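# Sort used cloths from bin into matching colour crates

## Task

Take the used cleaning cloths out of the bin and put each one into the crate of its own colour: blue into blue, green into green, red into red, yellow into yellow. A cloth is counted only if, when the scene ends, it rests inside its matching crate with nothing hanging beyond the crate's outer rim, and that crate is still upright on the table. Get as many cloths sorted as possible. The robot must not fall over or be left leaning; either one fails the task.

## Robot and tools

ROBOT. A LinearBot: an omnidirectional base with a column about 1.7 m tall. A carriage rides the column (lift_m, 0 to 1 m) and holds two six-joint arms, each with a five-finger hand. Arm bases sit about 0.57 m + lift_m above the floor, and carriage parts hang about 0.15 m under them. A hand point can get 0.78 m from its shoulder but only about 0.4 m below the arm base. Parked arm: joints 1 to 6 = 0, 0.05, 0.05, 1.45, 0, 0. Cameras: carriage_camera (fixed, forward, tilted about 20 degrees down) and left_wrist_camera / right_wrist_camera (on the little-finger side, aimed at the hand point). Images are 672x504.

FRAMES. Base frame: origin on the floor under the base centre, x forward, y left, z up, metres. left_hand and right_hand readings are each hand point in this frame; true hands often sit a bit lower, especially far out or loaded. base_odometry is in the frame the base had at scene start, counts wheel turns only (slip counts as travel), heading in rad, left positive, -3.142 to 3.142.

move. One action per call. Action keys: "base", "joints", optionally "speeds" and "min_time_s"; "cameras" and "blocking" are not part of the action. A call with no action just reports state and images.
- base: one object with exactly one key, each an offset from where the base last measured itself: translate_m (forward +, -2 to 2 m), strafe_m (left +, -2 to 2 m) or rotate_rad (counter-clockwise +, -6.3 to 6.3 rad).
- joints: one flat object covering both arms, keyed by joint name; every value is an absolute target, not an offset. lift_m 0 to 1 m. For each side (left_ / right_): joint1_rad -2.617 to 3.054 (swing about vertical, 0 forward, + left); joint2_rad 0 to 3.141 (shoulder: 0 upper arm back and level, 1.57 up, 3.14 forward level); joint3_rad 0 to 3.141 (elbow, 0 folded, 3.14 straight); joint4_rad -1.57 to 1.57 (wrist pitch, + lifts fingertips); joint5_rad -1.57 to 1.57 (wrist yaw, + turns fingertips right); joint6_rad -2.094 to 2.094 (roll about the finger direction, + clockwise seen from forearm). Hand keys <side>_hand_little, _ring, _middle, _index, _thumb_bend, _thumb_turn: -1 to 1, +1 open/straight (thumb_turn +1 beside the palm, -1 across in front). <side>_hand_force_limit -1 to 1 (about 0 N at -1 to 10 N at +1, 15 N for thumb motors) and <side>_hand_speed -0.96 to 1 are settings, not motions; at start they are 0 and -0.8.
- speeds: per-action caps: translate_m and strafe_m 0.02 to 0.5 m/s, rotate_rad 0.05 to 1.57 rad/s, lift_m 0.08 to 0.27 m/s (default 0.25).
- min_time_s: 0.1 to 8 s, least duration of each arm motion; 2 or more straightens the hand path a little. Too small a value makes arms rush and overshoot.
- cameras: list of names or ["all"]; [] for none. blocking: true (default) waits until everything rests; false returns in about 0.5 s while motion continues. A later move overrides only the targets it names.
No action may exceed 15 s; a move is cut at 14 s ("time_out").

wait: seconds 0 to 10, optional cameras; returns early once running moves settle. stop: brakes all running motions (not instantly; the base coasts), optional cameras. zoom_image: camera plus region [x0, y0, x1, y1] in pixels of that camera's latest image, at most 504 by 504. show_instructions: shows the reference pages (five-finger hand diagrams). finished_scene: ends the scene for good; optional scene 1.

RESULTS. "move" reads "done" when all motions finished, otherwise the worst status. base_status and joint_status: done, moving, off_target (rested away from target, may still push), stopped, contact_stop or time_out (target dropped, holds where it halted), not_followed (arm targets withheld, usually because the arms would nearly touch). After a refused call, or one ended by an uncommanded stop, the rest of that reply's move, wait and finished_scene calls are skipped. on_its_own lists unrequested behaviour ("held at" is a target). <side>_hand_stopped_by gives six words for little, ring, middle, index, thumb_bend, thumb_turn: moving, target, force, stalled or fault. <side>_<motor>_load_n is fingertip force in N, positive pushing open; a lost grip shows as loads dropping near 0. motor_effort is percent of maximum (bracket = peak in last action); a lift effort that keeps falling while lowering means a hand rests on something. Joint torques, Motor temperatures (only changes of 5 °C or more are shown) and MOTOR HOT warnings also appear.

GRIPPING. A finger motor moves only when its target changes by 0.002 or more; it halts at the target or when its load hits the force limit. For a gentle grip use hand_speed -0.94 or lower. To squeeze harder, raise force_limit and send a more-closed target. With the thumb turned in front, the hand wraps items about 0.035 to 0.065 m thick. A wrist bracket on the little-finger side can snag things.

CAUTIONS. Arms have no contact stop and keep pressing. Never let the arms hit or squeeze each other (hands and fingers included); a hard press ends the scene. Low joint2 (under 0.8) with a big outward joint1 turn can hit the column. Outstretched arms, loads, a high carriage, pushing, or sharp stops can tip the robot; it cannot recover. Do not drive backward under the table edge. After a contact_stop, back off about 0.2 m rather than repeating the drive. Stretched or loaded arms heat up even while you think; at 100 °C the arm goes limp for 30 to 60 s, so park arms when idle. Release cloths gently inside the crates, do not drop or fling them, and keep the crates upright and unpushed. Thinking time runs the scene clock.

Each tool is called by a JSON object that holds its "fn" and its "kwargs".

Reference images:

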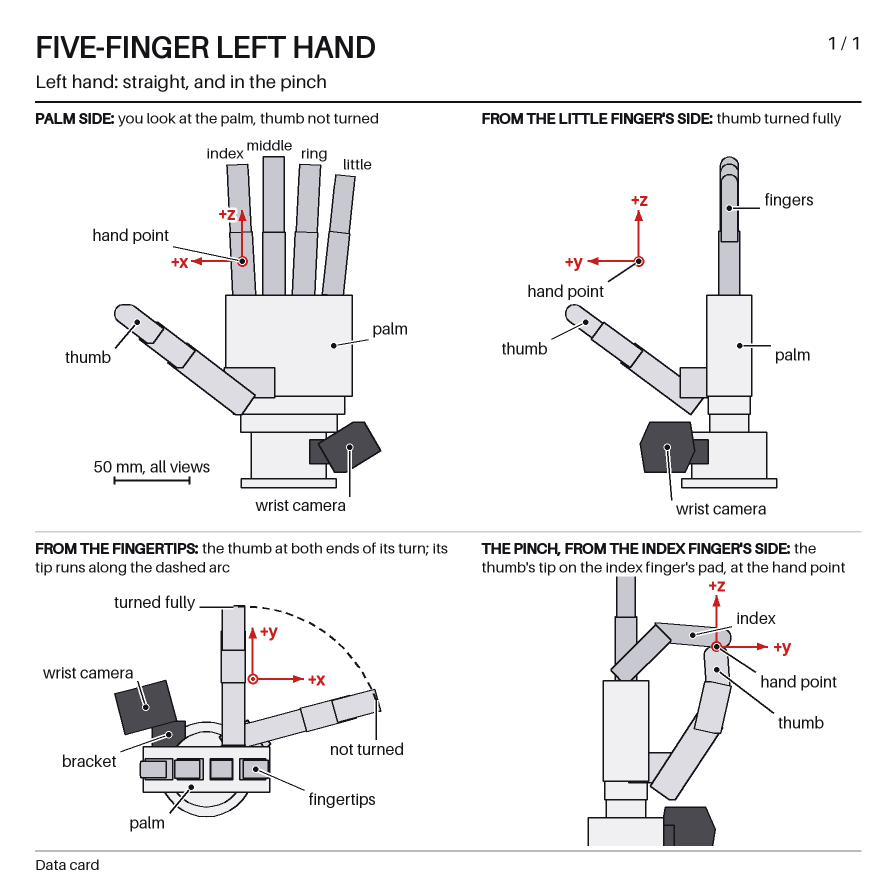

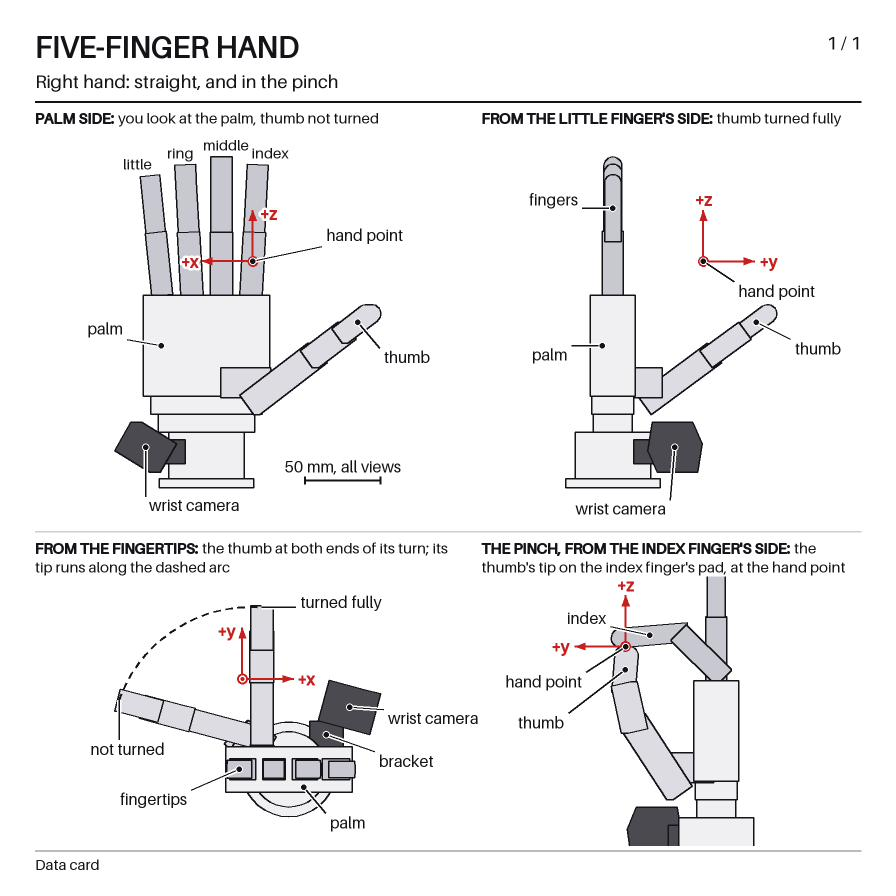

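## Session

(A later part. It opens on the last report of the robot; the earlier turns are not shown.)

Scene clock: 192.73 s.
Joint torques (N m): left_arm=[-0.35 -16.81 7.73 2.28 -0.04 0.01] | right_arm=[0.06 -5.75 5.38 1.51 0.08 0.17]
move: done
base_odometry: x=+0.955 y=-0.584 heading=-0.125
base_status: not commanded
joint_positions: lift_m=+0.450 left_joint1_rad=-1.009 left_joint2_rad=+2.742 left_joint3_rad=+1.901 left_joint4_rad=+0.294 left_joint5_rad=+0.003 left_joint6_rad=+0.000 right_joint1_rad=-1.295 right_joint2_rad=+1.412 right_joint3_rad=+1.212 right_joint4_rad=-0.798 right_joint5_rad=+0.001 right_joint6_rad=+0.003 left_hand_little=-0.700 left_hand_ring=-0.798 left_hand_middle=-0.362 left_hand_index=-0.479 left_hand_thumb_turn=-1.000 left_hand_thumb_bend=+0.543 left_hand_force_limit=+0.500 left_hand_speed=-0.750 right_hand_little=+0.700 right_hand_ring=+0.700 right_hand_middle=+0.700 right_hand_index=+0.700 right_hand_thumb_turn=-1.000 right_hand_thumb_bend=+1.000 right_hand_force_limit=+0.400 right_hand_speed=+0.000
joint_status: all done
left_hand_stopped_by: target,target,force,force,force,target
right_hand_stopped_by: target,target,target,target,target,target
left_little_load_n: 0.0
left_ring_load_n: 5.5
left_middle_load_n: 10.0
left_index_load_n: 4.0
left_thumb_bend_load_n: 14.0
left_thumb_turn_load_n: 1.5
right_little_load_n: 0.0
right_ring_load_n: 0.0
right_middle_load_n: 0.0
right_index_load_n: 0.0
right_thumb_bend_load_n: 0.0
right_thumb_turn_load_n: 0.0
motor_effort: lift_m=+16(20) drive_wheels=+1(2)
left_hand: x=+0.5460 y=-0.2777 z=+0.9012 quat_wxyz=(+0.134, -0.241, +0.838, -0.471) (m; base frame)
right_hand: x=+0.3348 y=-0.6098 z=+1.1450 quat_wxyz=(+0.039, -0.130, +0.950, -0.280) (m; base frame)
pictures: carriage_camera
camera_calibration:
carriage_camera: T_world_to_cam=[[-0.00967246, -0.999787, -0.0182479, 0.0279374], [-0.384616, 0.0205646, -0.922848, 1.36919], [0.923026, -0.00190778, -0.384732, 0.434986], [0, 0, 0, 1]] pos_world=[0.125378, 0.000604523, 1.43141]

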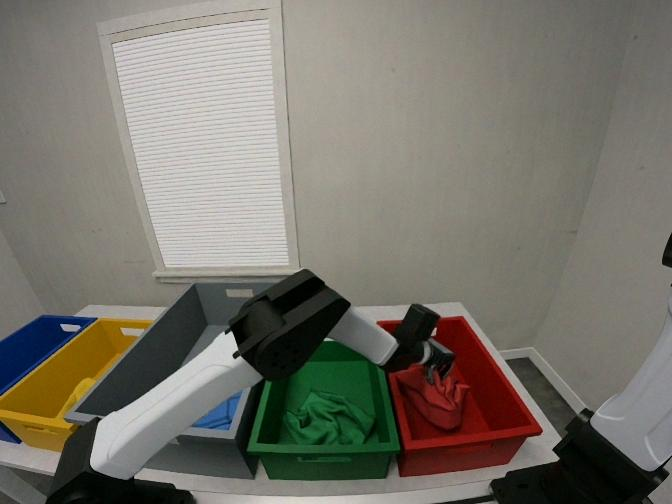

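{"fn": "move", "kwargs": {"joints": {"left_hand_little": 0.7, "left_hand_ring": 0.7, "left_hand_middle": 0.7, "left_hand_index": 0.7, "left_hand_thumb_bend": 1, "left_hand_speed": 0}}}

{"fn": "move", "kwargs": {"joints": {"lift_m": 0.68}}}

{"fn": "move", "kwargs": {"joints": {"left_joint1_rad": -0.2, "left_joint2_rad": 1.6, "left_joint3_rad": 1.2, "left_joint4_rad": -0.6}, "min_time_s": 2, "cameras": ["carriage_camera"]}}

{"fn": "zoom_image", "kwargs": {"camera": "carriage_camera", "region": [100, 300, 540, 504]}}

Scene clock: 194.80 s.
Joint torques (N m): left_arm=[-0.35 -16.88 7.73 2.3 -0.03 0.01] | right_arm=[0.05 -5.71 5.37 1.51 0.08 0.17]
move: done
base_odometry: x=+0.955 y=-0.584 heading=-0.125
base_status: not commanded
joint_positions: lift_m=+0.450 left_joint1_rad=-1.009 left_joint2_rad=+2.742 left_joint3_rad=+1.901 left_joint4_rad=+0.294 left_joint5_rad=+0.003 left_joint6_rad=+0.000 right_joint1_rad=-1.295 right_joint2_rad=+1.412 right_joint3_rad=+1.212 right_joint4_rad=-0.798 right_joint5_rad=+0.001 right_joint6_rad=+0.003 left_hand_little=+0.700 left_hand_ring=+0.700 left_hand_middle=+0.700 left_hand_index=+0.700 left_hand_thumb_turn=-1.000 left_hand_thumb_bend=+1.000 left_hand_force_limit=+0.500 left_hand_speed=+0.000 right_hand_little=+0.700 right_hand_ring=+0.700 right_hand_middle=+0.700 right_hand_index=+0.700 right_hand_thumb_turn=-1.000 right_hand_thumb_bend=+1.000 right_hand_force_limit=+0.400 right_hand_speed=+0.000
joint_status: all done
left_hand_stopped_by: target,target,target,target,target,target
right_hand_stopped_by: target,target,target,target,target,target
left_little_load_n: 0.0
left_ring_load_n: 0.0
left_middle_load_n: 0.0
left_index_load_n: 0.0
left_thumb_bend_load_n: 0.0
left_thumb_turn_load_n: 0.0
right_little_load_n: 0.0
right_ring_load_n: 0.0
right_middle_load_n: 0.0
right_index_load_n: 0.0
right_thumb_bend_load_n: 0.0
right_thumb_turn_load_n: 0.0
motor_effort: lift_m=+18(20) drive_wheels=+0(1)
left_hand: x=+0.5461 y=-0.2778 z=+0.9013 quat_wxyz=(+0.134, -0.241, +0.838, -0.471) (m; base frame)
right_hand: x=+0.3348 y=-0.6098 z=+1.1450 quat_wxyz=(+0.039, -0.130, +0.950, -0.280) (m; base frame)
pictures: none

Scene clock: 196.27 s.
Joint torques (N m): left_arm=[-0.36 -17.02 7.58 2.18 -0.04 0.01] | right_arm=[0.03 -5.74 5.39 1.49 0.08 0.17]
move: done
base_odometry: x=+0.955 y=-0.584 heading=-0.125
base_status: not commanded
joint_positions: lift_m=+0.680 left_joint1_rad=-1.009 left_joint2_rad=+2.743 left_joint3_rad=+1.903 left_joint4_rad=+0.306 left_joint5_rad=+0.003 left_joint6_rad=+0.000 right_joint1_rad=-1.295 right_joint2_rad=+1.412 right_joint3_rad=+1.212 right_joint4_rad=-0.795 right_joint5_rad=+0.001 right_joint6_rad=+0.003 left_hand_little=+0.700 left_hand_ring=+0.700 left_hand_middle=+0.700 left_hand_index=+0.700 left_hand_thumb_turn=-1.000 left_hand_thumb_bend=+1.000 left_hand_force_limit=+0.500 left_hand_speed=+0.000 right_hand_little=+0.700 right_hand_ring=+0.700 right_hand_middle=+0.700 right_hand_index=+0.700 right_hand_thumb_turn=-1.000 right_hand_thumb_bend=+1.000 right_hand_force_limit=+0.400 right_hand_speed=+0.000
joint_status: all done
left_hand_stopped_by: target,target,target,target,target,target
right_hand_stopped_by: target,target,target,target,target,target
left_little_load_n: 0.0
left_ring_load_n: 0.0
left_middle_load_n: 0.0
left_index_load_n: 0.0
left_thumb_bend_load_n: 0.0
left_thumb_turn_load_n: 0.0
right_little_load_n: 0.0
right_ring_load_n: 0.0
right_middle_load_n: 0.0
right_index_load_n: 0.0
right_thumb_bend_load_n: 0.0
right_thumb_turn_load_n: 0.0
motor_effort: lift_m=+23(29) drive_wheels=+0(3)
left_hand: x=+0.5474 y=-0.2799 z=+1.1330 quat_wxyz=(+0.136, -0.240, +0.835, -0.476) (m; base frame)
right_hand: x=+0.3349 y=-0.6105 z=+1.3746 quat_wxyz=(+0.039, -0.130, +0.950, -0.281) (m; base frame)
pictures: none

Scene clock: 198.63 s.
Joint torques (N m): left_arm=[0.39 -11.66 5.82 1.34 0 0.01] | right_arm=[0.05 -5.74 5.38 1.49 0.08 0.17]
Motor temperatures (°C): left_arm=[28 52 48 39 27 28] | right_arm=[29 45 45 36 25 26]
move: done
base_odometry: x=+0.955 y=-0.584 heading=-0.125
base_status: not commanded
joint_positions: lift_m=+0.680 left_joint1_rad=-0.207 left_joint2_rad=+1.636 left_joint3_rad=+1.206 left_joint4_rad=-0.594 left_joint5_rad=+0.000 left_joint6_rad=+0.000 right_joint1_rad=-1.295 right_joint2_rad=+1.412 right_joint3_rad=+1.212 right_joint4_rad=-0.795 right_joint5_rad=+0.001 right_joint6_rad=+0.003 left_hand_little=+0.700 left_hand_ring=+0.700 left_hand_middle=+0.700 left_hand_index=+0.700 left_hand_thumb_turn=-1.000 left_hand_thumb_bend=+1.000 left_hand_force_limit=+0.500 left_hand_speed=+0.000 right_hand_little=+0.700 right_hand_ring=+0.700 right_hand_middle=+0.700 right_hand_index=+0.700 right_hand_thumb_turn=-1.000 right_hand_thumb_bend=+1.000 right_hand_force_limit=+0.400 right_hand_speed=+0.000
joint_status: all done
left_hand_stopped_by: target,target,target,target,target,target
right_hand_stopped_by: target,target,target,target,target,target
left_little_load_n: 0.0
left_ring_load_n: 0.0
left_middle_load_n: 0.0
left_index_load_n: 0.0
left_thumb_bend_load_n: 0.0
left_thumb_turn_load_n: 0.0
right_little_load_n: 0.0
right_ring_load_n: 0.0
right_middle_load_n: 0.0
right_index_load_n: 0.0
right_thumb_bend_load_n: 0.0
right_thumb_turn_load_n: 0.0
motor_effort: lift_m=+22(25) drive_wheels=+0(5)
left_hand: x=+0.5751 y=+0.1983 z=+1.3171 quat_wxyz=(+0.170, -0.607, +0.748, -0.210) (m; base frame)
right_hand: x=+0.3349 y=-0.6105 z=+1.3746 quat_wxyz=(+0.039, -0.130, +0.950, -0.281) (m; base frame)
pictures: carriage_camera
camera_calibration:
carriage_camera: T_world_to_cam=[[-0.00967246, -0.999787, -0.0182479, 0.0321235], [-0.384616, 0.0205646, -0.922848, 1.58089], [0.923026, -0.00190778, -0.384732, 0.523243], [0, 0, 0, 1]] pos_world=[0.125378, 0.000604523, 1.66081]

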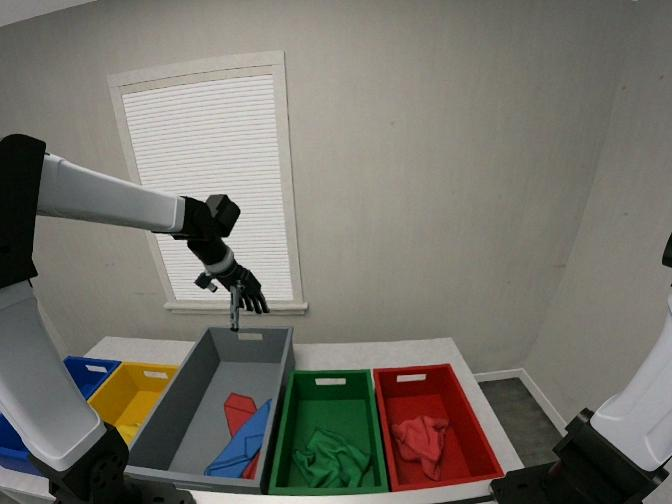

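Scaled by 1.145 from the camera's 672x504 image, which has a finer 960x720 frame.

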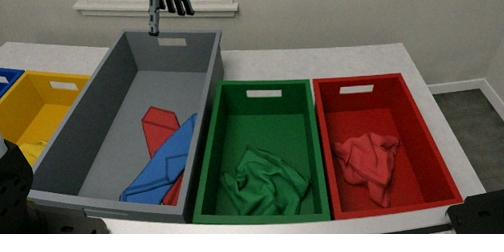

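{"fn": "move", "kwargs": {"base": {"strafe_m": 0.42}, "joints": {"left_joint1_rad": 0.5, "right_joint1_rad": -0.8}, "cameras": ["carriage_camera"]}}

{"fn": "zoom_image", "kwargs": {"camera": "carriage_camera", "region": [240, 300, 450, 504]}}

Scene clock: 202.50 s.
Joint torques (N m): left_arm=[-0.08 -11.59 5.83 1.39 -0.02 0.01] | right_arm=[0.69 -5.74 5.34 1.49 0.08 0.17]
move: done
base_odometry: x=+1.008 y=-0.167 heading=-0.125
base_status: done
joint_positions: lift_m=+0.680 left_joint1_rad=+0.497 left_joint2_rad=+1.635 left_joint3_rad=+1.206 left_joint4_rad=-0.600 left_joint5_rad=+0.002 left_joint6_rad=+0.000 right_joint1_rad=-0.803 right_joint2_rad=+1.412 right_joint3_rad=+1.212 right_joint4_rad=-0.795 right_joint5_rad=+0.000 right_joint6_rad=+0.003 left_hand_little=+0.700 left_hand_ring=+0.700 left_hand_middle=+0.700 left_hand_index=+0.700 left_hand_thumb_turn=-1.000 left_hand_thumb_bend=+1.000 left_hand_force_limit=+0.500 left_hand_speed=+0.000 right_hand_little=+0.700 right_hand_ring=+0.700 right_hand_middle=+0.700 right_hand_index=+0.700 right_hand_thumb_turn=-1.000 right_hand_thumb_bend=+1.000 right_hand_force_limit=+0.400 right_hand_speed=+0.000
joint_status: all done
left_hand_stopped_by: target,target,target,target,target,target
right_hand_stopped_by: target,target,target,target,target,target
left_little_load_n: 0.0
left_ring_load_n: 0.0
left_middle_load_n: 0.0
left_index_load_n: 0.0
left_thumb_bend_load_n: 0.0
left_thumb_turn_load_n: 0.0
right_little_load_n: 0.0
right_ring_load_n: 0.0
right_middle_load_n: 0.0
right_index_load_n: -0.5
right_thumb_bend_load_n: 0.0
right_thumb_turn_load_n: 0.0
motor_effort: lift_m=+23(26) drive_wheels=-1(12)
left_hand: x=+0.5580 y=+0.4548 z=+1.3169 quat_wxyz=(+0.230, -0.828, +0.493, -0.138) (m; base frame)
right_hand: x=+0.4652 y=-0.5182 z=+1.3746 quat_wxyz=(+0.107, -0.358, +0.890, -0.263) (m; base frame)
pictures: carriage_camera
camera_calibration:
carriage_camera: T_world_to_cam=[[-0.00967246, -0.999787, -0.0182479, 0.0321235], [-0.384616, 0.0205646, -0.922848, 1.58089], [0.923026, -0.00190778, -0.384732, 0.523243], [0, 0, 0, 1]] pos_world=[0.125378, 0.000604523, 1.66081]

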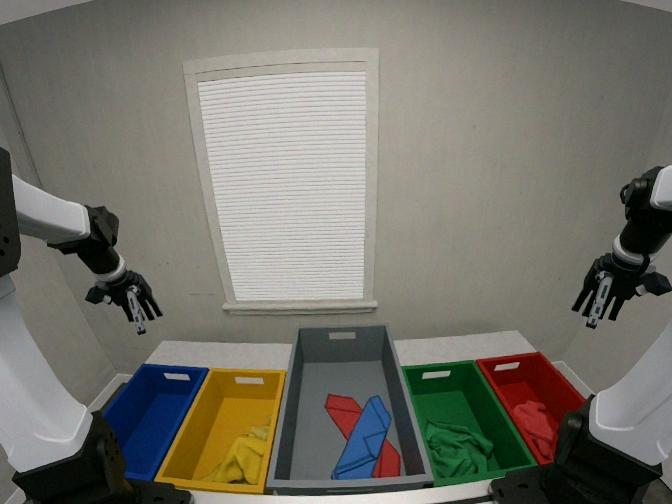

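Scaled by 2.400 from the camera's 672x504 image, which has a finer 960x720 frame.

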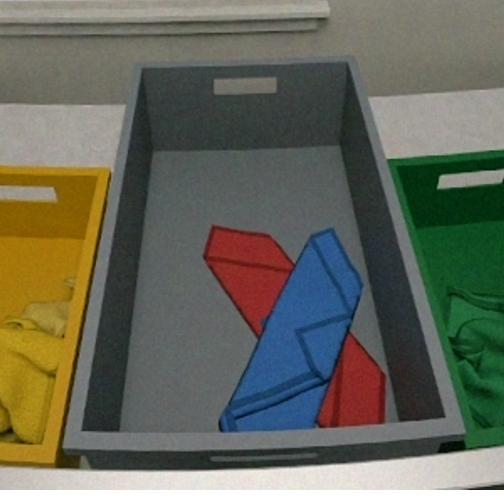

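{"fn": "move", "kwargs": {"joints": {"left_joint1_rad": -0.71, "left_joint2_rad": 2.565, "left_joint3_rad": 1.898, "left_joint4_rad": -0.133, "left_hand_little": -1, "left_hand_ring": -1, "left_hand_middle": 0.5, "left_hand_index": 0.5, "left_hand_speed": 0.3}, "min_time_s": 2.5}}

{"fn": "move", "kwargs": {"joints": {"lift_m": 0.36}, "cameras": ["carriage_camera", "left_wrist_camera"]}}

Scene clock: 207.77 s.
Joint torques (N m): left_arm=[-0.7 -14.26 8.72 1.91 0 0.01] | right_arm=[0.69 -5.71 5.38 1.49 0.09 0.17]
move: done
base_odometry: x=+1.008 y=-0.167 heading=-0.125
base_status: not commanded
joint_positions: lift_m=+0.680 left_joint1_rad=-0.706 left_joint2_rad=+2.550 left_joint3_rad=+1.866 left_joint4_rad=-0.155 left_joint5_rad=+0.000 left_joint6_rad=+0.000 right_joint1_rad=-0.803 right_joint2_rad=+1.412 right_joint3_rad=+1.212 right_joint4_rad=-0.795 right_joint5_rad=+0.000 right_joint6_rad=+0.003 left_hand_little=-1.000 left_hand_ring=-1.000 left_hand_middle=+0.500 left_hand_index=+0.500 left_hand_thumb_turn=-1.000 left_hand_thumb_bend=+1.000 left_hand_force_limit=+0.500 left_hand_speed=+0.300 right_hand_little=+0.700 right_hand_ring=+0.700 right_hand_middle=+0.700 right_hand_index=+0.700 right_hand_thumb_turn=-1.000 right_hand_thumb_bend=+1.000 right_hand_force_limit=+0.400 right_hand_speed=+0.000
joint_status: all done
left_hand_stopped_by: target,target,target,target,target,target
right_hand_stopped_by: target,target,target,target,target,target
left_little_load_n: 0.0
left_ring_load_n: 0.0
left_middle_load_n: 0.5
left_index_load_n: 0.0
left_thumb_bend_load_n: 0.0
left_thumb_turn_load_n: 0.0
right_little_load_n: 0.0
right_ring_load_n: 0.0
right_middle_load_n: 0.0
right_index_load_n: 0.0
right_thumb_bend_load_n: 0.0
right_thumb_turn_load_n: 0.0
motor_effort: lift_m=+24(26) drive_wheels=-2(4)
left_hand: x=+0.6543 y=-0.1083 z=+1.1606 quat_wxyz=(+0.150, -0.392, +0.848, -0.325) (m; base frame)
right_hand: x=+0.4652 y=-0.5182 z=+1.3746 quat_wxyz=(+0.107, -0.358, +0.890, -0.263) (m; base frame)
pictures: none

Scene clock: 209.57 s.
Joint torques (N m): left_arm=[-0.72 -15.88 7.76 1.82 0 0.01] | right_arm=[0.65 -5.64 5.53 1.51 0.09 0.17]
move: done
base_odometry: x=+1.008 y=-0.167 heading=-0.125
base_status: not commanded
joint_positions: lift_m=+0.360 left_joint1_rad=-0.706 left_joint2_rad=+2.567 left_joint3_rad=+1.879 left_joint4_rad=-0.144 left_joint5_rad=+0.000 left_joint6_rad=+0.000 right_joint1_rad=-0.803 right_joint2_rad=+1.412 right_joint3_rad=+1.212 right_joint4_rad=-0.797 right_joint5_rad=+0.000 right_joint6_rad=+0.003 left_hand_little=-1.000 left_hand_ring=-1.000 left_hand_middle=+0.500 left_hand_index=+0.500 left_hand_thumb_turn=-1.000 left_hand_thumb_bend=+1.000 left_hand_force_limit=+0.500 left_hand_speed=+0.300 right_hand_little=+0.700 right_hand_ring=+0.700 right_hand_middle=+0.700 right_hand_index=+0.700 right_hand_thumb_turn=-1.000 right_hand_thumb_bend=+1.000 right_hand_force_limit=+0.400 right_hand_speed=+0.000
joint_status: all done
left_hand_stopped_by: target,target,target,target,target,target
right_hand_stopped_by: target,target,target,target,target,target
left_little_load_n: 0.0
left_ring_load_n: 0.0
left_middle_load_n: 0.0
left_index_load_n: 0.0
left_thumb_bend_load_n: 0.0
left_thumb_turn_load_n: 0.0
right_little_load_n: 0.0
right_ring_load_n: 0.0
right_middle_load_n: 0.0
right_index_load_n: 0.0
right_thumb_bend_load_n: 0.0
right_thumb_turn_load_n: 0.0
motor_effort: lift_m=+21(21) drive_wheels=-2(4)
left_hand: x=+0.6571 y=-0.1107 z=+0.8376 quat_wxyz=(+0.151, -0.391, +0.847, -0.328) (m; base frame)
right_hand: x=+0.4649 y=-0.5178 z=+1.0551 quat_wxyz=(+0.106, -0.358, +0.890, -0.262) (m; base frame)
pictures: carriage_camera, left_wrist_camera
camera_calibration:
carriage_camera: T_world_to_cam=[[-0.00967246, -0.999787, -0.0182479, 0.0262951], [-0.384616, 0.0205646, -0.922848, 1.28613], [0.923026, -0.00190778, -0.384732, 0.40036], [0, 0, 0, 1]] pos_world=[0.125378, 0.000604523, 1.34141]
left_wrist_camera: T_world_to_cam=[[0.353743, -0.667447, 0.655272, -0.862316], [-0.935338, -0.250241, 0.250044, 0.375241], [-0.00291504, -0.701352, -0.712809, 0.63586], [0, 0, 0, 1]] pos_world=[0.657869, -0.0356874, 0.924471]

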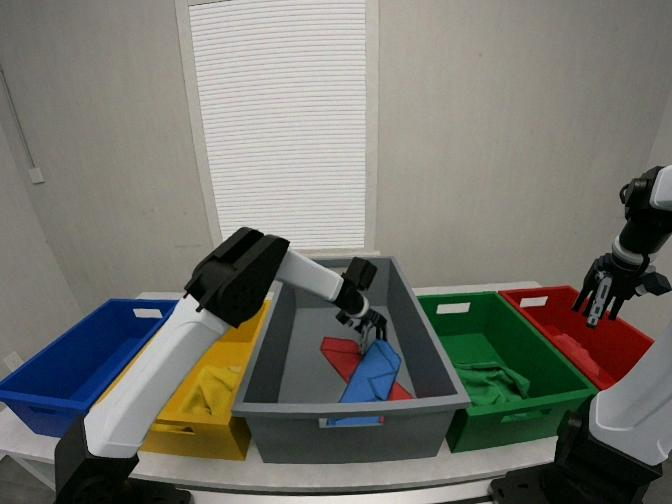

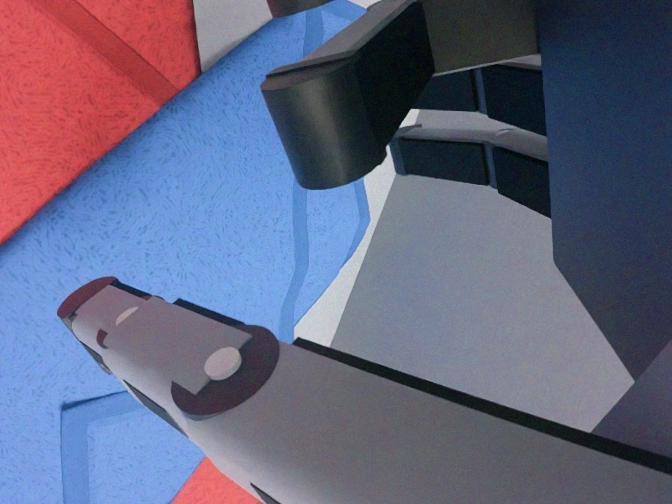

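{"fn": "move", "kwargs": {"joints": {"lift_m": 0.3}, "speeds": {"lift_m": 0.1}, "cameras": ["left_wrist_camera"]}}

Scene clock: 211.50 s.
Joint torques (N m): left_arm=[-0.7 -15.94 6.61 1.46 -0.01 0.01] | right_arm=[0.66 -5.65 5.38 1.51 0.09 0.17]
move: done
base_odometry: x=+1.008 y=-0.167 heading=-0.125
base_status: not commanded
joint_positions: lift_m=+0.300 left_joint1_rad=-0.706 left_joint2_rad=+2.566 left_joint3_rad=+1.894 left_joint4_rad=-0.102 left_joint5_rad=+0.000 left_joint6_rad=+0.000 right_joint1_rad=-0.803 right_joint2_rad=+1.412 right_joint3_rad=+1.212 right_joint4_rad=-0.797 right_joint5_rad=+0.000 right_joint6_rad=+0.003 left_hand_little=-1.000 left_hand_ring=-1.000 left_hand_middle=+0.500 left_hand_index=+0.500 left_hand_thumb_turn=-1.000 left_hand_thumb_bend=+1.000 left_hand_force_limit=+0.500 left_hand_speed=+0.300 right_hand_little=+0.700 right_hand_ring=+0.700 right_hand_middle=+0.700 right_hand_index=+0.700 right_hand_thumb_turn=-1.000 right_hand_thumb_bend=+1.000 right_hand_force_limit=+0.400 right_hand_speed=+0.000
joint_status: all done
left_hand_stopped_by: target,target,target,target,target,target
right_hand_stopped_by: target,target,target,target,target,target
left_little_load_n: 0.0
left_ring_load_n: 0.0
left_middle_load_n: -1.5
left_index_load_n: 0.0
left_thumb_bend_load_n: 0.0
left_thumb_turn_load_n: 0.0
right_little_load_n: 0.0
right_ring_load_n: 0.0
right_middle_load_n: 0.0
right_index_load_n: 0.0
right_thumb_bend_load_n: 0.0
right_thumb_turn_load_n: 0.0
motor_effort: lift_m=+17(19) drive_wheels=-2(4)
left_hand: x=+0.6686 y=-0.1206 z=+0.7900 quat_wxyz=(+0.163, -0.386, +0.837, -0.352) (m; base frame)
right_hand: x=+0.4649 y=-0.5178 z=+0.9953 quat_wxyz=(+0.106, -0.358, +0.890, -0.262) (m; base frame)
pictures: left_wrist_camera
camera_calibration:
left_wrist_camera: T_world_to_cam=[[0.32366, -0.641812, 0.695213, -0.850142], [-0.945763, -0.241099, 0.217724, 0.429134], [0.0278776, -0.727975, -0.685036, 0.549222], [0, 0, 0, 1]] pos_world=[0.665705, -0.0423478, 0.873835]

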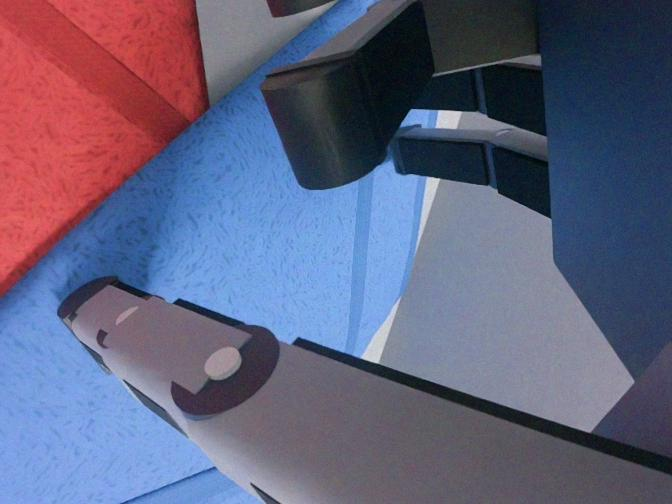

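{"fn": "move", "kwargs": {"joints": {"lift_m": 0.287}, "speeds": {"lift_m": 0.1}}}

{"fn": "move", "kwargs": {"joints": {"lift_m": 0.281, "left_hand_middle": -0.7, "left_hand_index": -0.7, "left_hand_thumb_bend": -0.2, "left_hand_speed": -0.5, "left_hand_force_limit": 0.4}, "cameras": ["left_wrist_camera"]}}

Scene clock: 212.40 s.
Joint torques (N m): left_arm=[-0.69 -14.97 6.08 1.4 -0.03 0.01] | right_arm=[0.66 -5.68 5.38 1.51 0.09 0.17]
move: done
base_odometry: x=+1.008 y=-0.167 heading=-0.125
base_status: not commanded
joint_positions: lift_m=+0.287 left_joint1_rad=-0.706 left_joint2_rad=+2.556 left_joint3_rad=+1.901 left_joint4_rad=-0.093 left_joint5_rad=+0.003 left_joint6_rad=+0.000 right_joint1_rad=-0.803 right_joint2_rad=+1.412 right_joint3_rad=+1.212 right_joint4_rad=-0.797 right_joint5_rad=+0.000 right_joint6_rad=+0.003 left_hand_little=-1.000 left_hand_ring=-1.000 left_hand_middle=+0.500 left_hand_index=+0.500 left_hand_thumb_turn=-1.000 left_hand_thumb_bend=+1.000 left_hand_force_limit=+0.500 left_hand_speed=+0.300 right_hand_little=+0.700 right_hand_ring=+0.700 right_hand_middle=+0.700 right_hand_index=+0.700 right_hand_thumb_turn=-1.000 right_hand_thumb_bend=+1.000 right_hand_force_limit=+0.400 right_hand_speed=+0.000
joint_status: all done
left_hand_stopped_by: target,target,target,target,target,target
right_hand_stopped_by: target,target,target,target,target,target
left_little_load_n: 0.0
left_ring_load_n: 0.5
left_middle_load_n: -1.5
left_index_load_n: 0.0
left_thumb_bend_load_n: 0.0
left_thumb_turn_load_n: -0.5
right_little_load_n: 0.0
right_ring_load_n: 0.0
right_middle_load_n: 0.0
right_index_load_n: 0.0
right_thumb_bend_load_n: -0.5
right_thumb_turn_load_n: 0.0
motor_effort: lift_m=+17(18) drive_wheels=-3(3)
left_hand: x=+0.6732 y=-0.1251 z=+0.7872 quat_wxyz=(+0.167, -0.384, +0.832, -0.364) (m; base frame)
right_hand: x=+0.4649 y=-0.5178 z=+0.9823 quat_wxyz=(+0.106, -0.358, +0.890, -0.262) (m; base frame)
pictures: none

Scene clock: 214.40 s.
Joint torques (N m): left_arm=[-0.7 -14.42 5.86 1.64 -0.04 0.01] | right_arm=[0.65 -5.68 5.39 1.51 0.09 0.17]
move: off_target
base_odometry: x=+1.008 y=-0.167 heading=-0.125
base_status: not commanded
joint_positions: lift_m=+0.281 left_joint1_rad=-0.706 left_joint2_rad=+2.550 left_joint3_rad=+1.904 left_joint4_rad=-0.119 left_joint5_rad=+0.004 left_joint6_rad=+0.000 right_joint1_rad=-0.803 right_joint2_rad=+1.412 right_joint3_rad=+1.212 right_joint4_rad=-0.798 right_joint5_rad=+0.000 right_joint6_rad=+0.003 left_hand_little=-1.000 left_hand_ring=-1.000 left_hand_middle=-0.582 left_hand_index=-0.700 left_hand_thumb_turn=-1.000 left_hand_thumb_bend=+0.443 left_hand_force_limit=+0.400 left_hand_speed=-0.500 right_hand_little=+0.700 right_hand_ring=+0.700 right_hand_middle=+0.700 right_hand_index=+0.700 right_hand_thumb_turn=-1.000 right_hand_thumb_bend=+1.000 right_hand_force_limit=+0.400 right_hand_speed=+0.000
joint_status: left_hand_middle off_target (ended at -0.582, target -0.700); left_hand_thumb_bend off_target (ended at +0.443, target -0.200); the others done
left_hand_stopped_by: target,target,force,target,force,target
right_hand_stopped_by: target,target,target,target,target,target
left_little_load_n: 0.0
left_ring_load_n: 0.0
left_middle_load_n: 12.0
left_index_load_n: 0.0
left_thumb_bend_load_n: 11.5
left_thumb_turn_load_n: 0.5
right_little_load_n: 0.0
right_ring_load_n: 0.0
right_middle_load_n: 0.0
right_index_load_n: 0.0
right_thumb_bend_load_n: 0.0
right_thumb_turn_load_n: 0.0
motor_effort: lift_m=+17(20) drive_wheels=-3(4)
left_hand: x=+0.6700 y=-0.1226 z=+0.7817 quat_wxyz=(+0.163, -0.385, +0.835, -0.357) (m; base frame)
right_hand: x=+0.4648 y=-0.5177 z=+0.9763 quat_wxyz=(+0.106, -0.358, +0.890, -0.262) (m; base frame)
pictures: left_wrist_camera
camera_calibration:
left_wrist_camera: T_world_to_cam=[[0.318477, -0.63736, 0.701673, -0.847151], [-0.94747, -0.237095, 0.214677, 0.435702], [0.0295363, -0.733184, -0.679389, 0.53589], [0, 0, 0, 1]] pos_world=[0.666784, -0.0437326, 0.864965]

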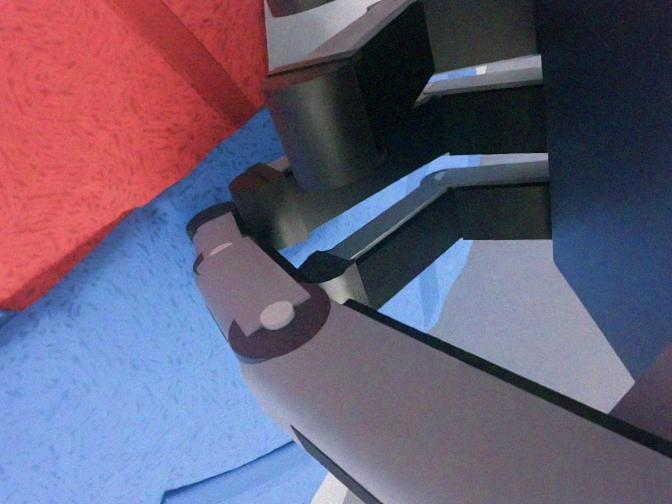

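{"fn": "move", "kwargs": {"joints": {"lift_m": 0.36, "left_hand_little": 0.5, "left_hand_ring": 0.5, "left_hand_middle": 0.5, "left_hand_index": 0.5, "left_hand_thumb_bend": 1, "left_hand_speed": 0.3}}}

{"fn": "move", "kwargs": {"joints": {"left_joint1_rad": -0.759, "left_joint2_rad": 2.467, "left_joint3_rad": 1.713, "left_joint4_rad": -0.046}, "min_time_s": 1, "cameras": ["carriage_camera", "left_wrist_camera"]}}

Scene clock: 218.13 s.
Joint torques (N m): left_arm=[-0.69 -15.49 6.3 1.79 -0.04 0.01] | right_arm=[0.69 -5.67 5.34 1.49 0.08 0.17]
move: done
base_odometry: x=+1.008 y=-0.167 heading=-0.125
base_status: not commanded
joint_positions: lift_m=+0.360 left_joint1_rad=-0.706 left_joint2_rad=+2.562 left_joint3_rad=+1.898 left_joint4_rad=-0.135 left_joint5_rad=+0.004 left_joint6_rad=+0.000 right_joint1_rad=-0.803 right_joint2_rad=+1.412 right_joint3_rad=+1.212 right_joint4_rad=-0.795 right_joint5_rad=+0.000 right_joint6_rad=+0.003 left_hand_little=+0.500 left_hand_ring=+0.500 left_hand_middle=+0.500 left_hand_index=+0.500 left_hand_thumb_turn=-1.000 left_hand_thumb_bend=+1.000 left_hand_force_limit=+0.400 left_hand_speed=+0.300 right_hand_little=+0.700 right_hand_ring=+0.700 right_hand_middle=+0.700 right_hand_index=+0.700 right_hand_thumb_turn=-1.000 right_hand_thumb_bend=+1.000 right_hand_force_limit=+0.400 right_hand_speed=+0.000
joint_status: all done
left_hand_stopped_by: target,target,target,target,target,target
right_hand_stopped_by: target,target,target,target,target,target
left_little_load_n: 0.0
left_ring_load_n: 0.0
left_middle_load_n: 0.0
left_index_load_n: 0.0
left_thumb_bend_load_n: 0.0
left_thumb_turn_load_n: 0.0
right_little_load_n: 0.0
right_ring_load_n: 0.0
right_middle_load_n: 0.0
right_index_load_n: 0.0
right_thumb_bend_load_n: 0.0
right_thumb_turn_load_n: 0.0
motor_effort: lift_m=+21(27) drive_wheels=-3(4)
left_hand: x=+0.6638 y=-0.1173 z=+0.8482 quat_wxyz=(+0.156, -0.388, +0.841, -0.342) (m; base frame)
right_hand: x=+0.4652 y=-0.5181 z=+1.0547 quat_wxyz=(+0.107, -0.358, +0.890, -0.263) (m; base frame)
pictures: none

Scene clock: 219.43 s.
Joint torques (N m): left_arm=[-0.91 -21.03 5.34 1.88 -0.01 0.01] | right_arm=[0.68 -5.68 5.38 1.49 0.09 0.17]
Motor temperatures (°C): left_arm=[28 55 47 38 26 28] | right_arm=[29 43 44 36 25 26]
move: done
base_odometry: x=+1.008 y=-0.167 heading=-0.125
base_status: not commanded
joint_positions: lift_m=+0.360 left_joint1_rad=-0.752 left_joint2_rad=+2.528 left_joint3_rad=+1.719 left_joint4_rad=-0.067 left_joint5_rad=+0.000 left_joint6_rad=+0.000 right_joint1_rad=-0.803 right_joint2_rad=+1.412 right_joint3_rad=+1.212 right_joint4_rad=-0.795 right_joint5_rad=+0.000 right_joint6_rad=+0.003 left_hand_little=+0.500 left_hand_ring=+0.500 left_hand_middle=+0.500 left_hand_index=+0.500 left_hand_thumb_turn=-1.000 left_hand_thumb_bend=+1.000 left_hand_force_limit=+0.400 left_hand_speed=+0.300 right_hand_little=+0.700 right_hand_ring=+0.700 right_hand_middle=+0.700 right_hand_index=+0.700 right_hand_thumb_turn=-1.000 right_hand_thumb_bend=+1.000 right_hand_force_limit=+0.400 right_hand_speed=+0.000
joint_status: all done
left_hand_stopped_by: target,target,target,target,target,target
right_hand_stopped_by: target,target,target,target,target,target
left_little_load_n: 0.0
left_ring_load_n: 0.5
left_middle_load_n: 0.0
left_index_load_n: 0.0
left_thumb_bend_load_n: 0.0
left_thumb_turn_load_n: 0.0
right_little_load_n: 0.0
right_ring_load_n: 0.0
right_middle_load_n: 0.0
right_index_load_n: 0.0
right_thumb_bend_load_n: -0.5
right_thumb_turn_load_n: 0.0
motor_effort: lift_m=+25(25) drive_wheels=-2(3)
left_hand: x=+0.6143 y=-0.1093 z=+0.8130 quat_wxyz=(+0.135, -0.374, +0.863, -0.312) (m; base frame)
right_hand: x=+0.4652 y=-0.5181 z=+1.0547 quat_wxyz=(+0.107, -0.358, +0.890, -0.263) (m; base frame)
pictures: carriage_camera, left_wrist_camera
camera_calibration:
carriage_camera: T_world_to_cam=[[-0.00967246, -0.999787, -0.0182479, 0.0262841], [-0.384616, 0.0205646, -0.922848, 1.28558], [0.923026, -0.00190778, -0.384732, 0.400129], [0, 0, 0, 1]] pos_world=[0.125378, 0.000604523, 1.34081]
left_wrist_camera: T_world_to_cam=[[0.342823, -0.702772, 0.623365, -0.801351], [-0.937519, -0.213988, 0.274347, 0.327249], [-0.0594106, -0.67847, -0.732222, 0.672073], [0, 0, 0, 1]] pos_world=[0.621453, -0.0371586, 0.901861]

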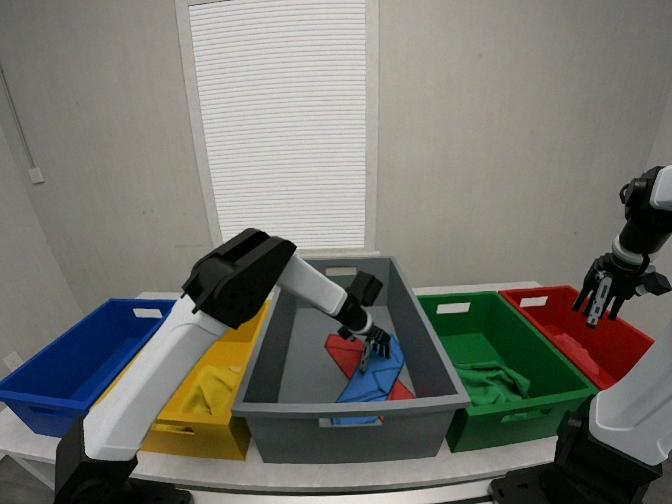

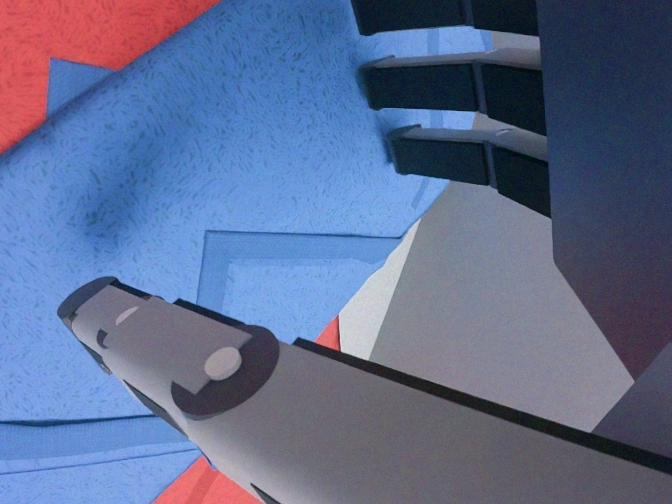

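{"fn": "move", "kwargs": {"joints": {"lift_m": 0.318}, "speeds": {"lift_m": 0.1}}}

{"fn": "move", "kwargs": {"joints": {"lift_m": 0.31, "left_hand_little": -0.7, "left_hand_ring": -0.7, "left_hand_middle": -0.7, "left_hand_index": -0.7, "left_hand_thumb_bend": -0.2, "left_hand_speed": -0.5, "left_hand_force_limit": 0.4}, "cameras": ["left_wrist_camera"]}}

Scene clock: 220.90 s.
Joint torques (N m): left_arm=[-0.91 -17.33 5.52 1.75 0 0.01] | right_arm=[0.68 -5.64 5.39 1.5 0.09 0.17]
Motor temperatures (°C): left_arm=[28 56 47 38 26 28] | right_arm=[29 43 44 36 25 26]
move: done
base_odometry: x=+1.008 y=-0.167 heading=-0.125
base_status: not commanded
joint_positions: lift_m=+0.318 left_joint1_rad=-0.752 left_joint2_rad=+2.490 left_joint3_rad=+1.719 left_joint4_rad=-0.047 left_joint5_rad=+0.000 left_joint6_rad=+0.000 right_joint1_rad=-0.803 right_joint2_rad=+1.412 right_joint3_rad=+1.212 right_joint4_rad=-0.796 right_joint5_rad=+0.000 right_joint6_rad=+0.003 left_hand_little=+0.500 left_hand_ring=+0.500 left_hand_middle=+0.500 left_hand_index=+0.500 left_hand_thumb_turn=-1.000 left_hand_thumb_bend=+1.000 left_hand_force_limit=+0.400 left_hand_speed=+0.300 right_hand_little=+0.700 right_hand_ring=+0.700 right_hand_middle=+0.700 right_hand_index=+0.700 right_hand_thumb_turn=-1.000 right_hand_thumb_bend=+1.000 right_hand_force_limit=+0.400 right_hand_speed=+0.000
joint_status: all done
left_hand_stopped_by: target,target,target,target,target,target
right_hand_stopped_by: target,target,target,target,target,target
left_little_load_n: 0.0
left_ring_load_n: 0.0
left_middle_load_n: -2.0
left_index_load_n: 0.0
left_thumb_bend_load_n: 0.0
left_thumb_turn_load_n: 0.0
right_little_load_n: 0.0
right_ring_load_n: 0.0
right_middle_load_n: 0.0
right_index_load_n: 0.0
right_thumb_bend_load_n: 0.5
right_thumb_turn_load_n: 0.0
motor_effort: lift_m=+15(18) drive_wheels=-2(3)
left_hand: x=+0.6240 y=-0.1184 z=+0.7958 quat_wxyz=(+0.146, -0.370, +0.853, -0.337) (m; base frame)
right_hand: x=+0.4650 y=-0.5180 z=+1.0135 quat_wxyz=(+0.107, -0.358, +0.890, -0.263) (m; base frame)
pictures: none

Scene clock: 222.90 s.
Joint torques (N m): left_arm=[-0.91 -16.75 5.5 1.7 -0.01 0.01] | right_arm=[0.69 -5.63 5.38 1.51 0.09 0.17]
Motor temperatures (°C): left_arm=[28 57 47 38 26 28] | right_arm=[29 43 44 36 25 26]
move: off_target
base_odometry: x=+1.008 y=-0.167 heading=-0.125
base_status: not commanded
joint_positions: lift_m=+0.310 left_joint1_rad=-0.752 left_joint2_rad=+2.484 left_joint3_rad=+1.719 left_joint4_rad=-0.043 left_joint5_rad=+0.000 left_joint6_rad=+0.000 right_joint1_rad=-0.803 right_joint2_rad=+1.412 right_joint3_rad=+1.212 right_joint4_rad=-0.797 right_joint5_rad=+0.000 right_joint6_rad=+0.003 left_hand_little=-0.700 left_hand_ring=-0.700 left_hand_middle=-0.572 left_hand_index=-0.700 left_hand_thumb_turn=-1.000 left_hand_thumb_bend=+0.441 left_hand_force_limit=+0.400 left_hand_speed=-0.500 right_hand_little=+0.700 right_hand_ring=+0.700 right_hand_middle=+0.700 right_hand_index=+0.700 right_hand_thumb_turn=-1.000 right_hand_thumb_bend=+1.000 right_hand_force_limit=+0.400 right_hand_speed=+0.000
joint_status: left_hand_middle off_target (ended at -0.572, target -0.700); left_hand_thumb_bend off_target (ended at +0.441, target -0.200); the others done
left_hand_stopped_by: target,target,force,target,force,target
right_hand_stopped_by: target,target,target,target,target,target
left_little_load_n: 0.0
left_ring_load_n: 0.0
left_middle_load_n: 12.5
left_index_load_n: 0.0
left_thumb_bend_load_n: 11.0
left_thumb_turn_load_n: 1.5
right_little_load_n: 0.0
right_ring_load_n: 0.0
right_middle_load_n: 0.0
right_index_load_n: 0.0
right_thumb_bend_load_n: 0.0
right_thumb_turn_load_n: 0.0
motor_effort: lift_m=+17(19) drive_wheels=-3(3)
left_hand: x=+0.6255 y=-0.1198 z=+0.7915 quat_wxyz=(+0.148, -0.370, +0.852, -0.341) (m; base frame)
right_hand: x=+0.4649 y=-0.5178 z=+1.0054 quat_wxyz=(+0.107, -0.358, +0.890, -0.263) (m; base frame)
pictures: left_wrist_camera
camera_calibration:
left_wrist_camera: T_world_to_cam=[[0.310758, -0.672371, 0.671824, -0.813795], [-0.950196, -0.202217, 0.23714, 0.380178], [-0.0235919, -0.712057, -0.701725, 0.599392], [0, 0, 0, 1]] pos_world=[0.628278, -0.0434925, 0.877179]

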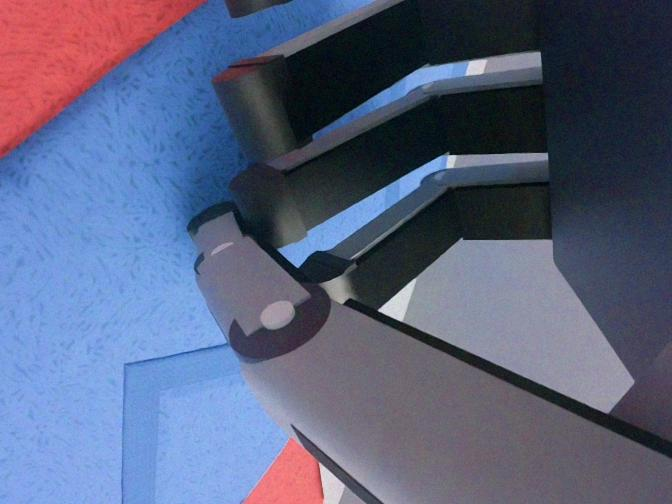

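{"fn": "move", "kwargs": {"joints": {"left_hand_little":0.5,"left_hand_ring":0.5,"left_hand_middle":0.5,"left_hand_index":0.5,"left_hand_thumb_bend":1,"left_hand_speed":0,"lift_m":0.37}, "cameras": ["all"]}}

Scene clock: 226.37 s.
Joint torques (N m): left_arm=[-0.9 -16.69 6.16 1.76 -0.01 0.01] | right_arm=[0.68 -5.61 5.3 1.48 0.09 0.17]
Motor temperatures (°C): left_arm=[28 59 47 38 26 28] | right_arm=[29 43 44 36 25 26]
move: done
base_odometry: x=+1.008 y=-0.167 heading=-0.125
base_status: not commanded
joint_positions: lift_m=+0.370 left_joint1_rad=-0.752 left_joint2_rad=+2.484 left_joint3_rad=+1.711 left_joint4_rad=-0.049 left_joint5_rad=+0.000 left_joint6_rad=+0.000 right_joint1_rad=-0.803 right_joint2_rad=+1.411 right_joint3_rad=+1.212 right_joint4_rad=-0.794 right_joint5_rad=+0.000 right_joint6_rad=+0.003 left_hand_little=+0.500 left_hand_ring=+0.500 left_hand_middle=+0.500 left_hand_index=+0.500 left_hand_thumb_turn=-1.000 left_hand_thumb_bend=+1.000 left_hand_force_limit=+0.400 left_hand_speed=+0.000 right_hand_little=+0.700 right_hand_ring=+0.700 right_hand_middle=+0.700 right_hand_index=+0.700 right_hand_thumb_turn=-1.000 right_hand_thumb_bend=+1.000 right_hand_force_limit=+0.400 right_hand_speed=+0.000
joint_status: all done
left_hand_stopped_by: target,target,target,target,target,target
right_hand_stopped_by: target,target,target,target,target,target
left_little_load_n: 0.0
left_ring_load_n: 0.0
left_middle_load_n: 0.0
left_index_load_n: 0.0
left_thumb_bend_load_n: 0.0
left_thumb_turn_load_n: 0.0
right_little_load_n: 0.0
right_ring_load_n: 0.0
right_middle_load_n: -0.5
right_index_load_n: 0.0
right_thumb_bend_load_n: 0.0
right_thumb_turn_load_n: 0.0
motor_effort: lift_m=+23(28) drive_wheels=-2(3)
left_hand: x=+0.6223 y=-0.1169 z=+0.8472 quat_wxyz=(+0.145, -0.371, +0.854, -0.336) (m; base frame)
right_hand: x=+0.4654 y=-0.5183 z=+1.0651 quat_wxyz=(+0.107, -0.358, +0.889, -0.264) (m; base frame)
pictures: carriage_camera, left_wrist_camera, right_wrist_camera
camera_calibration:
carriage_camera: T_world_to_cam=[[-0.00967246, -0.999787, -0.0182479, 0.0264666], [-0.384616, 0.0205646, -0.922848, 1.29481], [0.923026, -0.00190778, -0.384732, 0.403976], [0, 0, 0, 1]] pos_world=[0.125378, 0.000604523, 1.35081]
left_wrist_camera: T_world_to_cam=[[0.317505, -0.678654, 0.662284, -0.845129], [-0.947759, -0.204496, 0.244813, 0.356302], [-0.0307092, -0.705415, -0.708129, 0.651051], [0, 0, 0, 1]] pos_world=[0.626015, -0.0414269, 0.933516]
right_wrist_camera: T_world_to_cam=[[-0.770346, 0.393972, -0.50135, 1.08992], [0.265164, 0.913003, 0.310022, 0.0176382], [0.579874, 0.105884, -0.807796, 0.757917], [0, 0, 0, 1]] pos_world=[0.395445, -0.525754, 1.15321]

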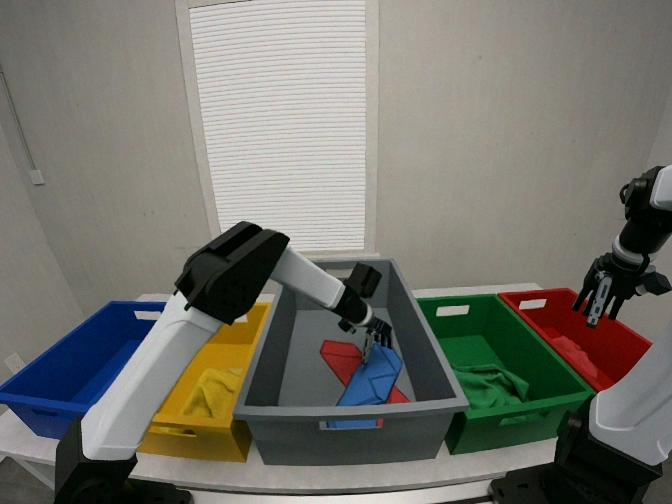

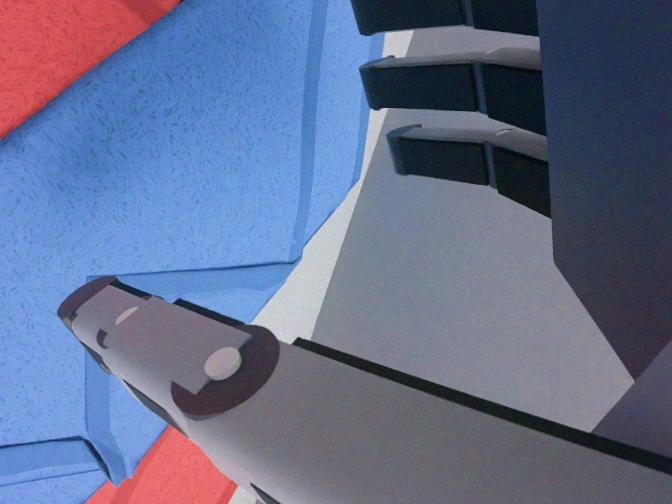

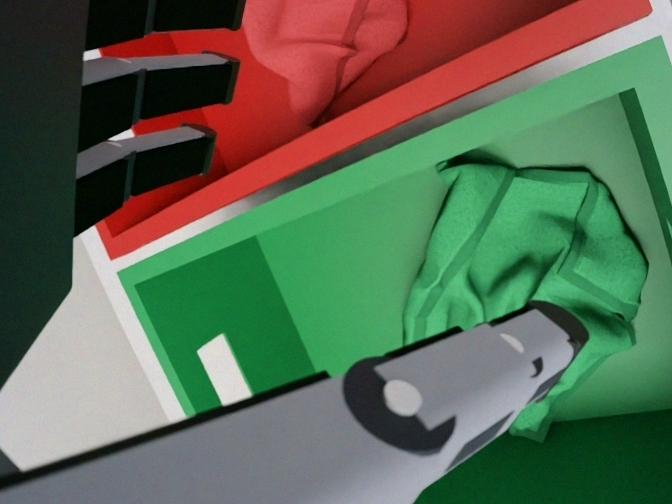

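{"fn": "zoom_image", "kwargs": {"camera": "carriage_camera", "region": [240, 300, 480, 460]}}

Scaled by 2.100 from the camera's 672x504 image, which has a finer 960x720 frame.

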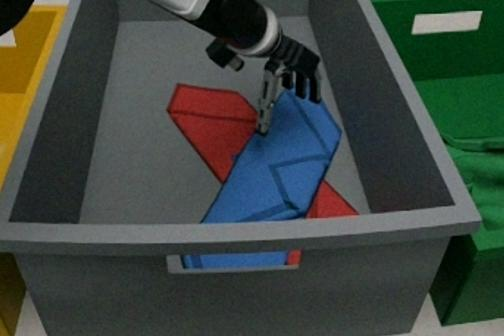

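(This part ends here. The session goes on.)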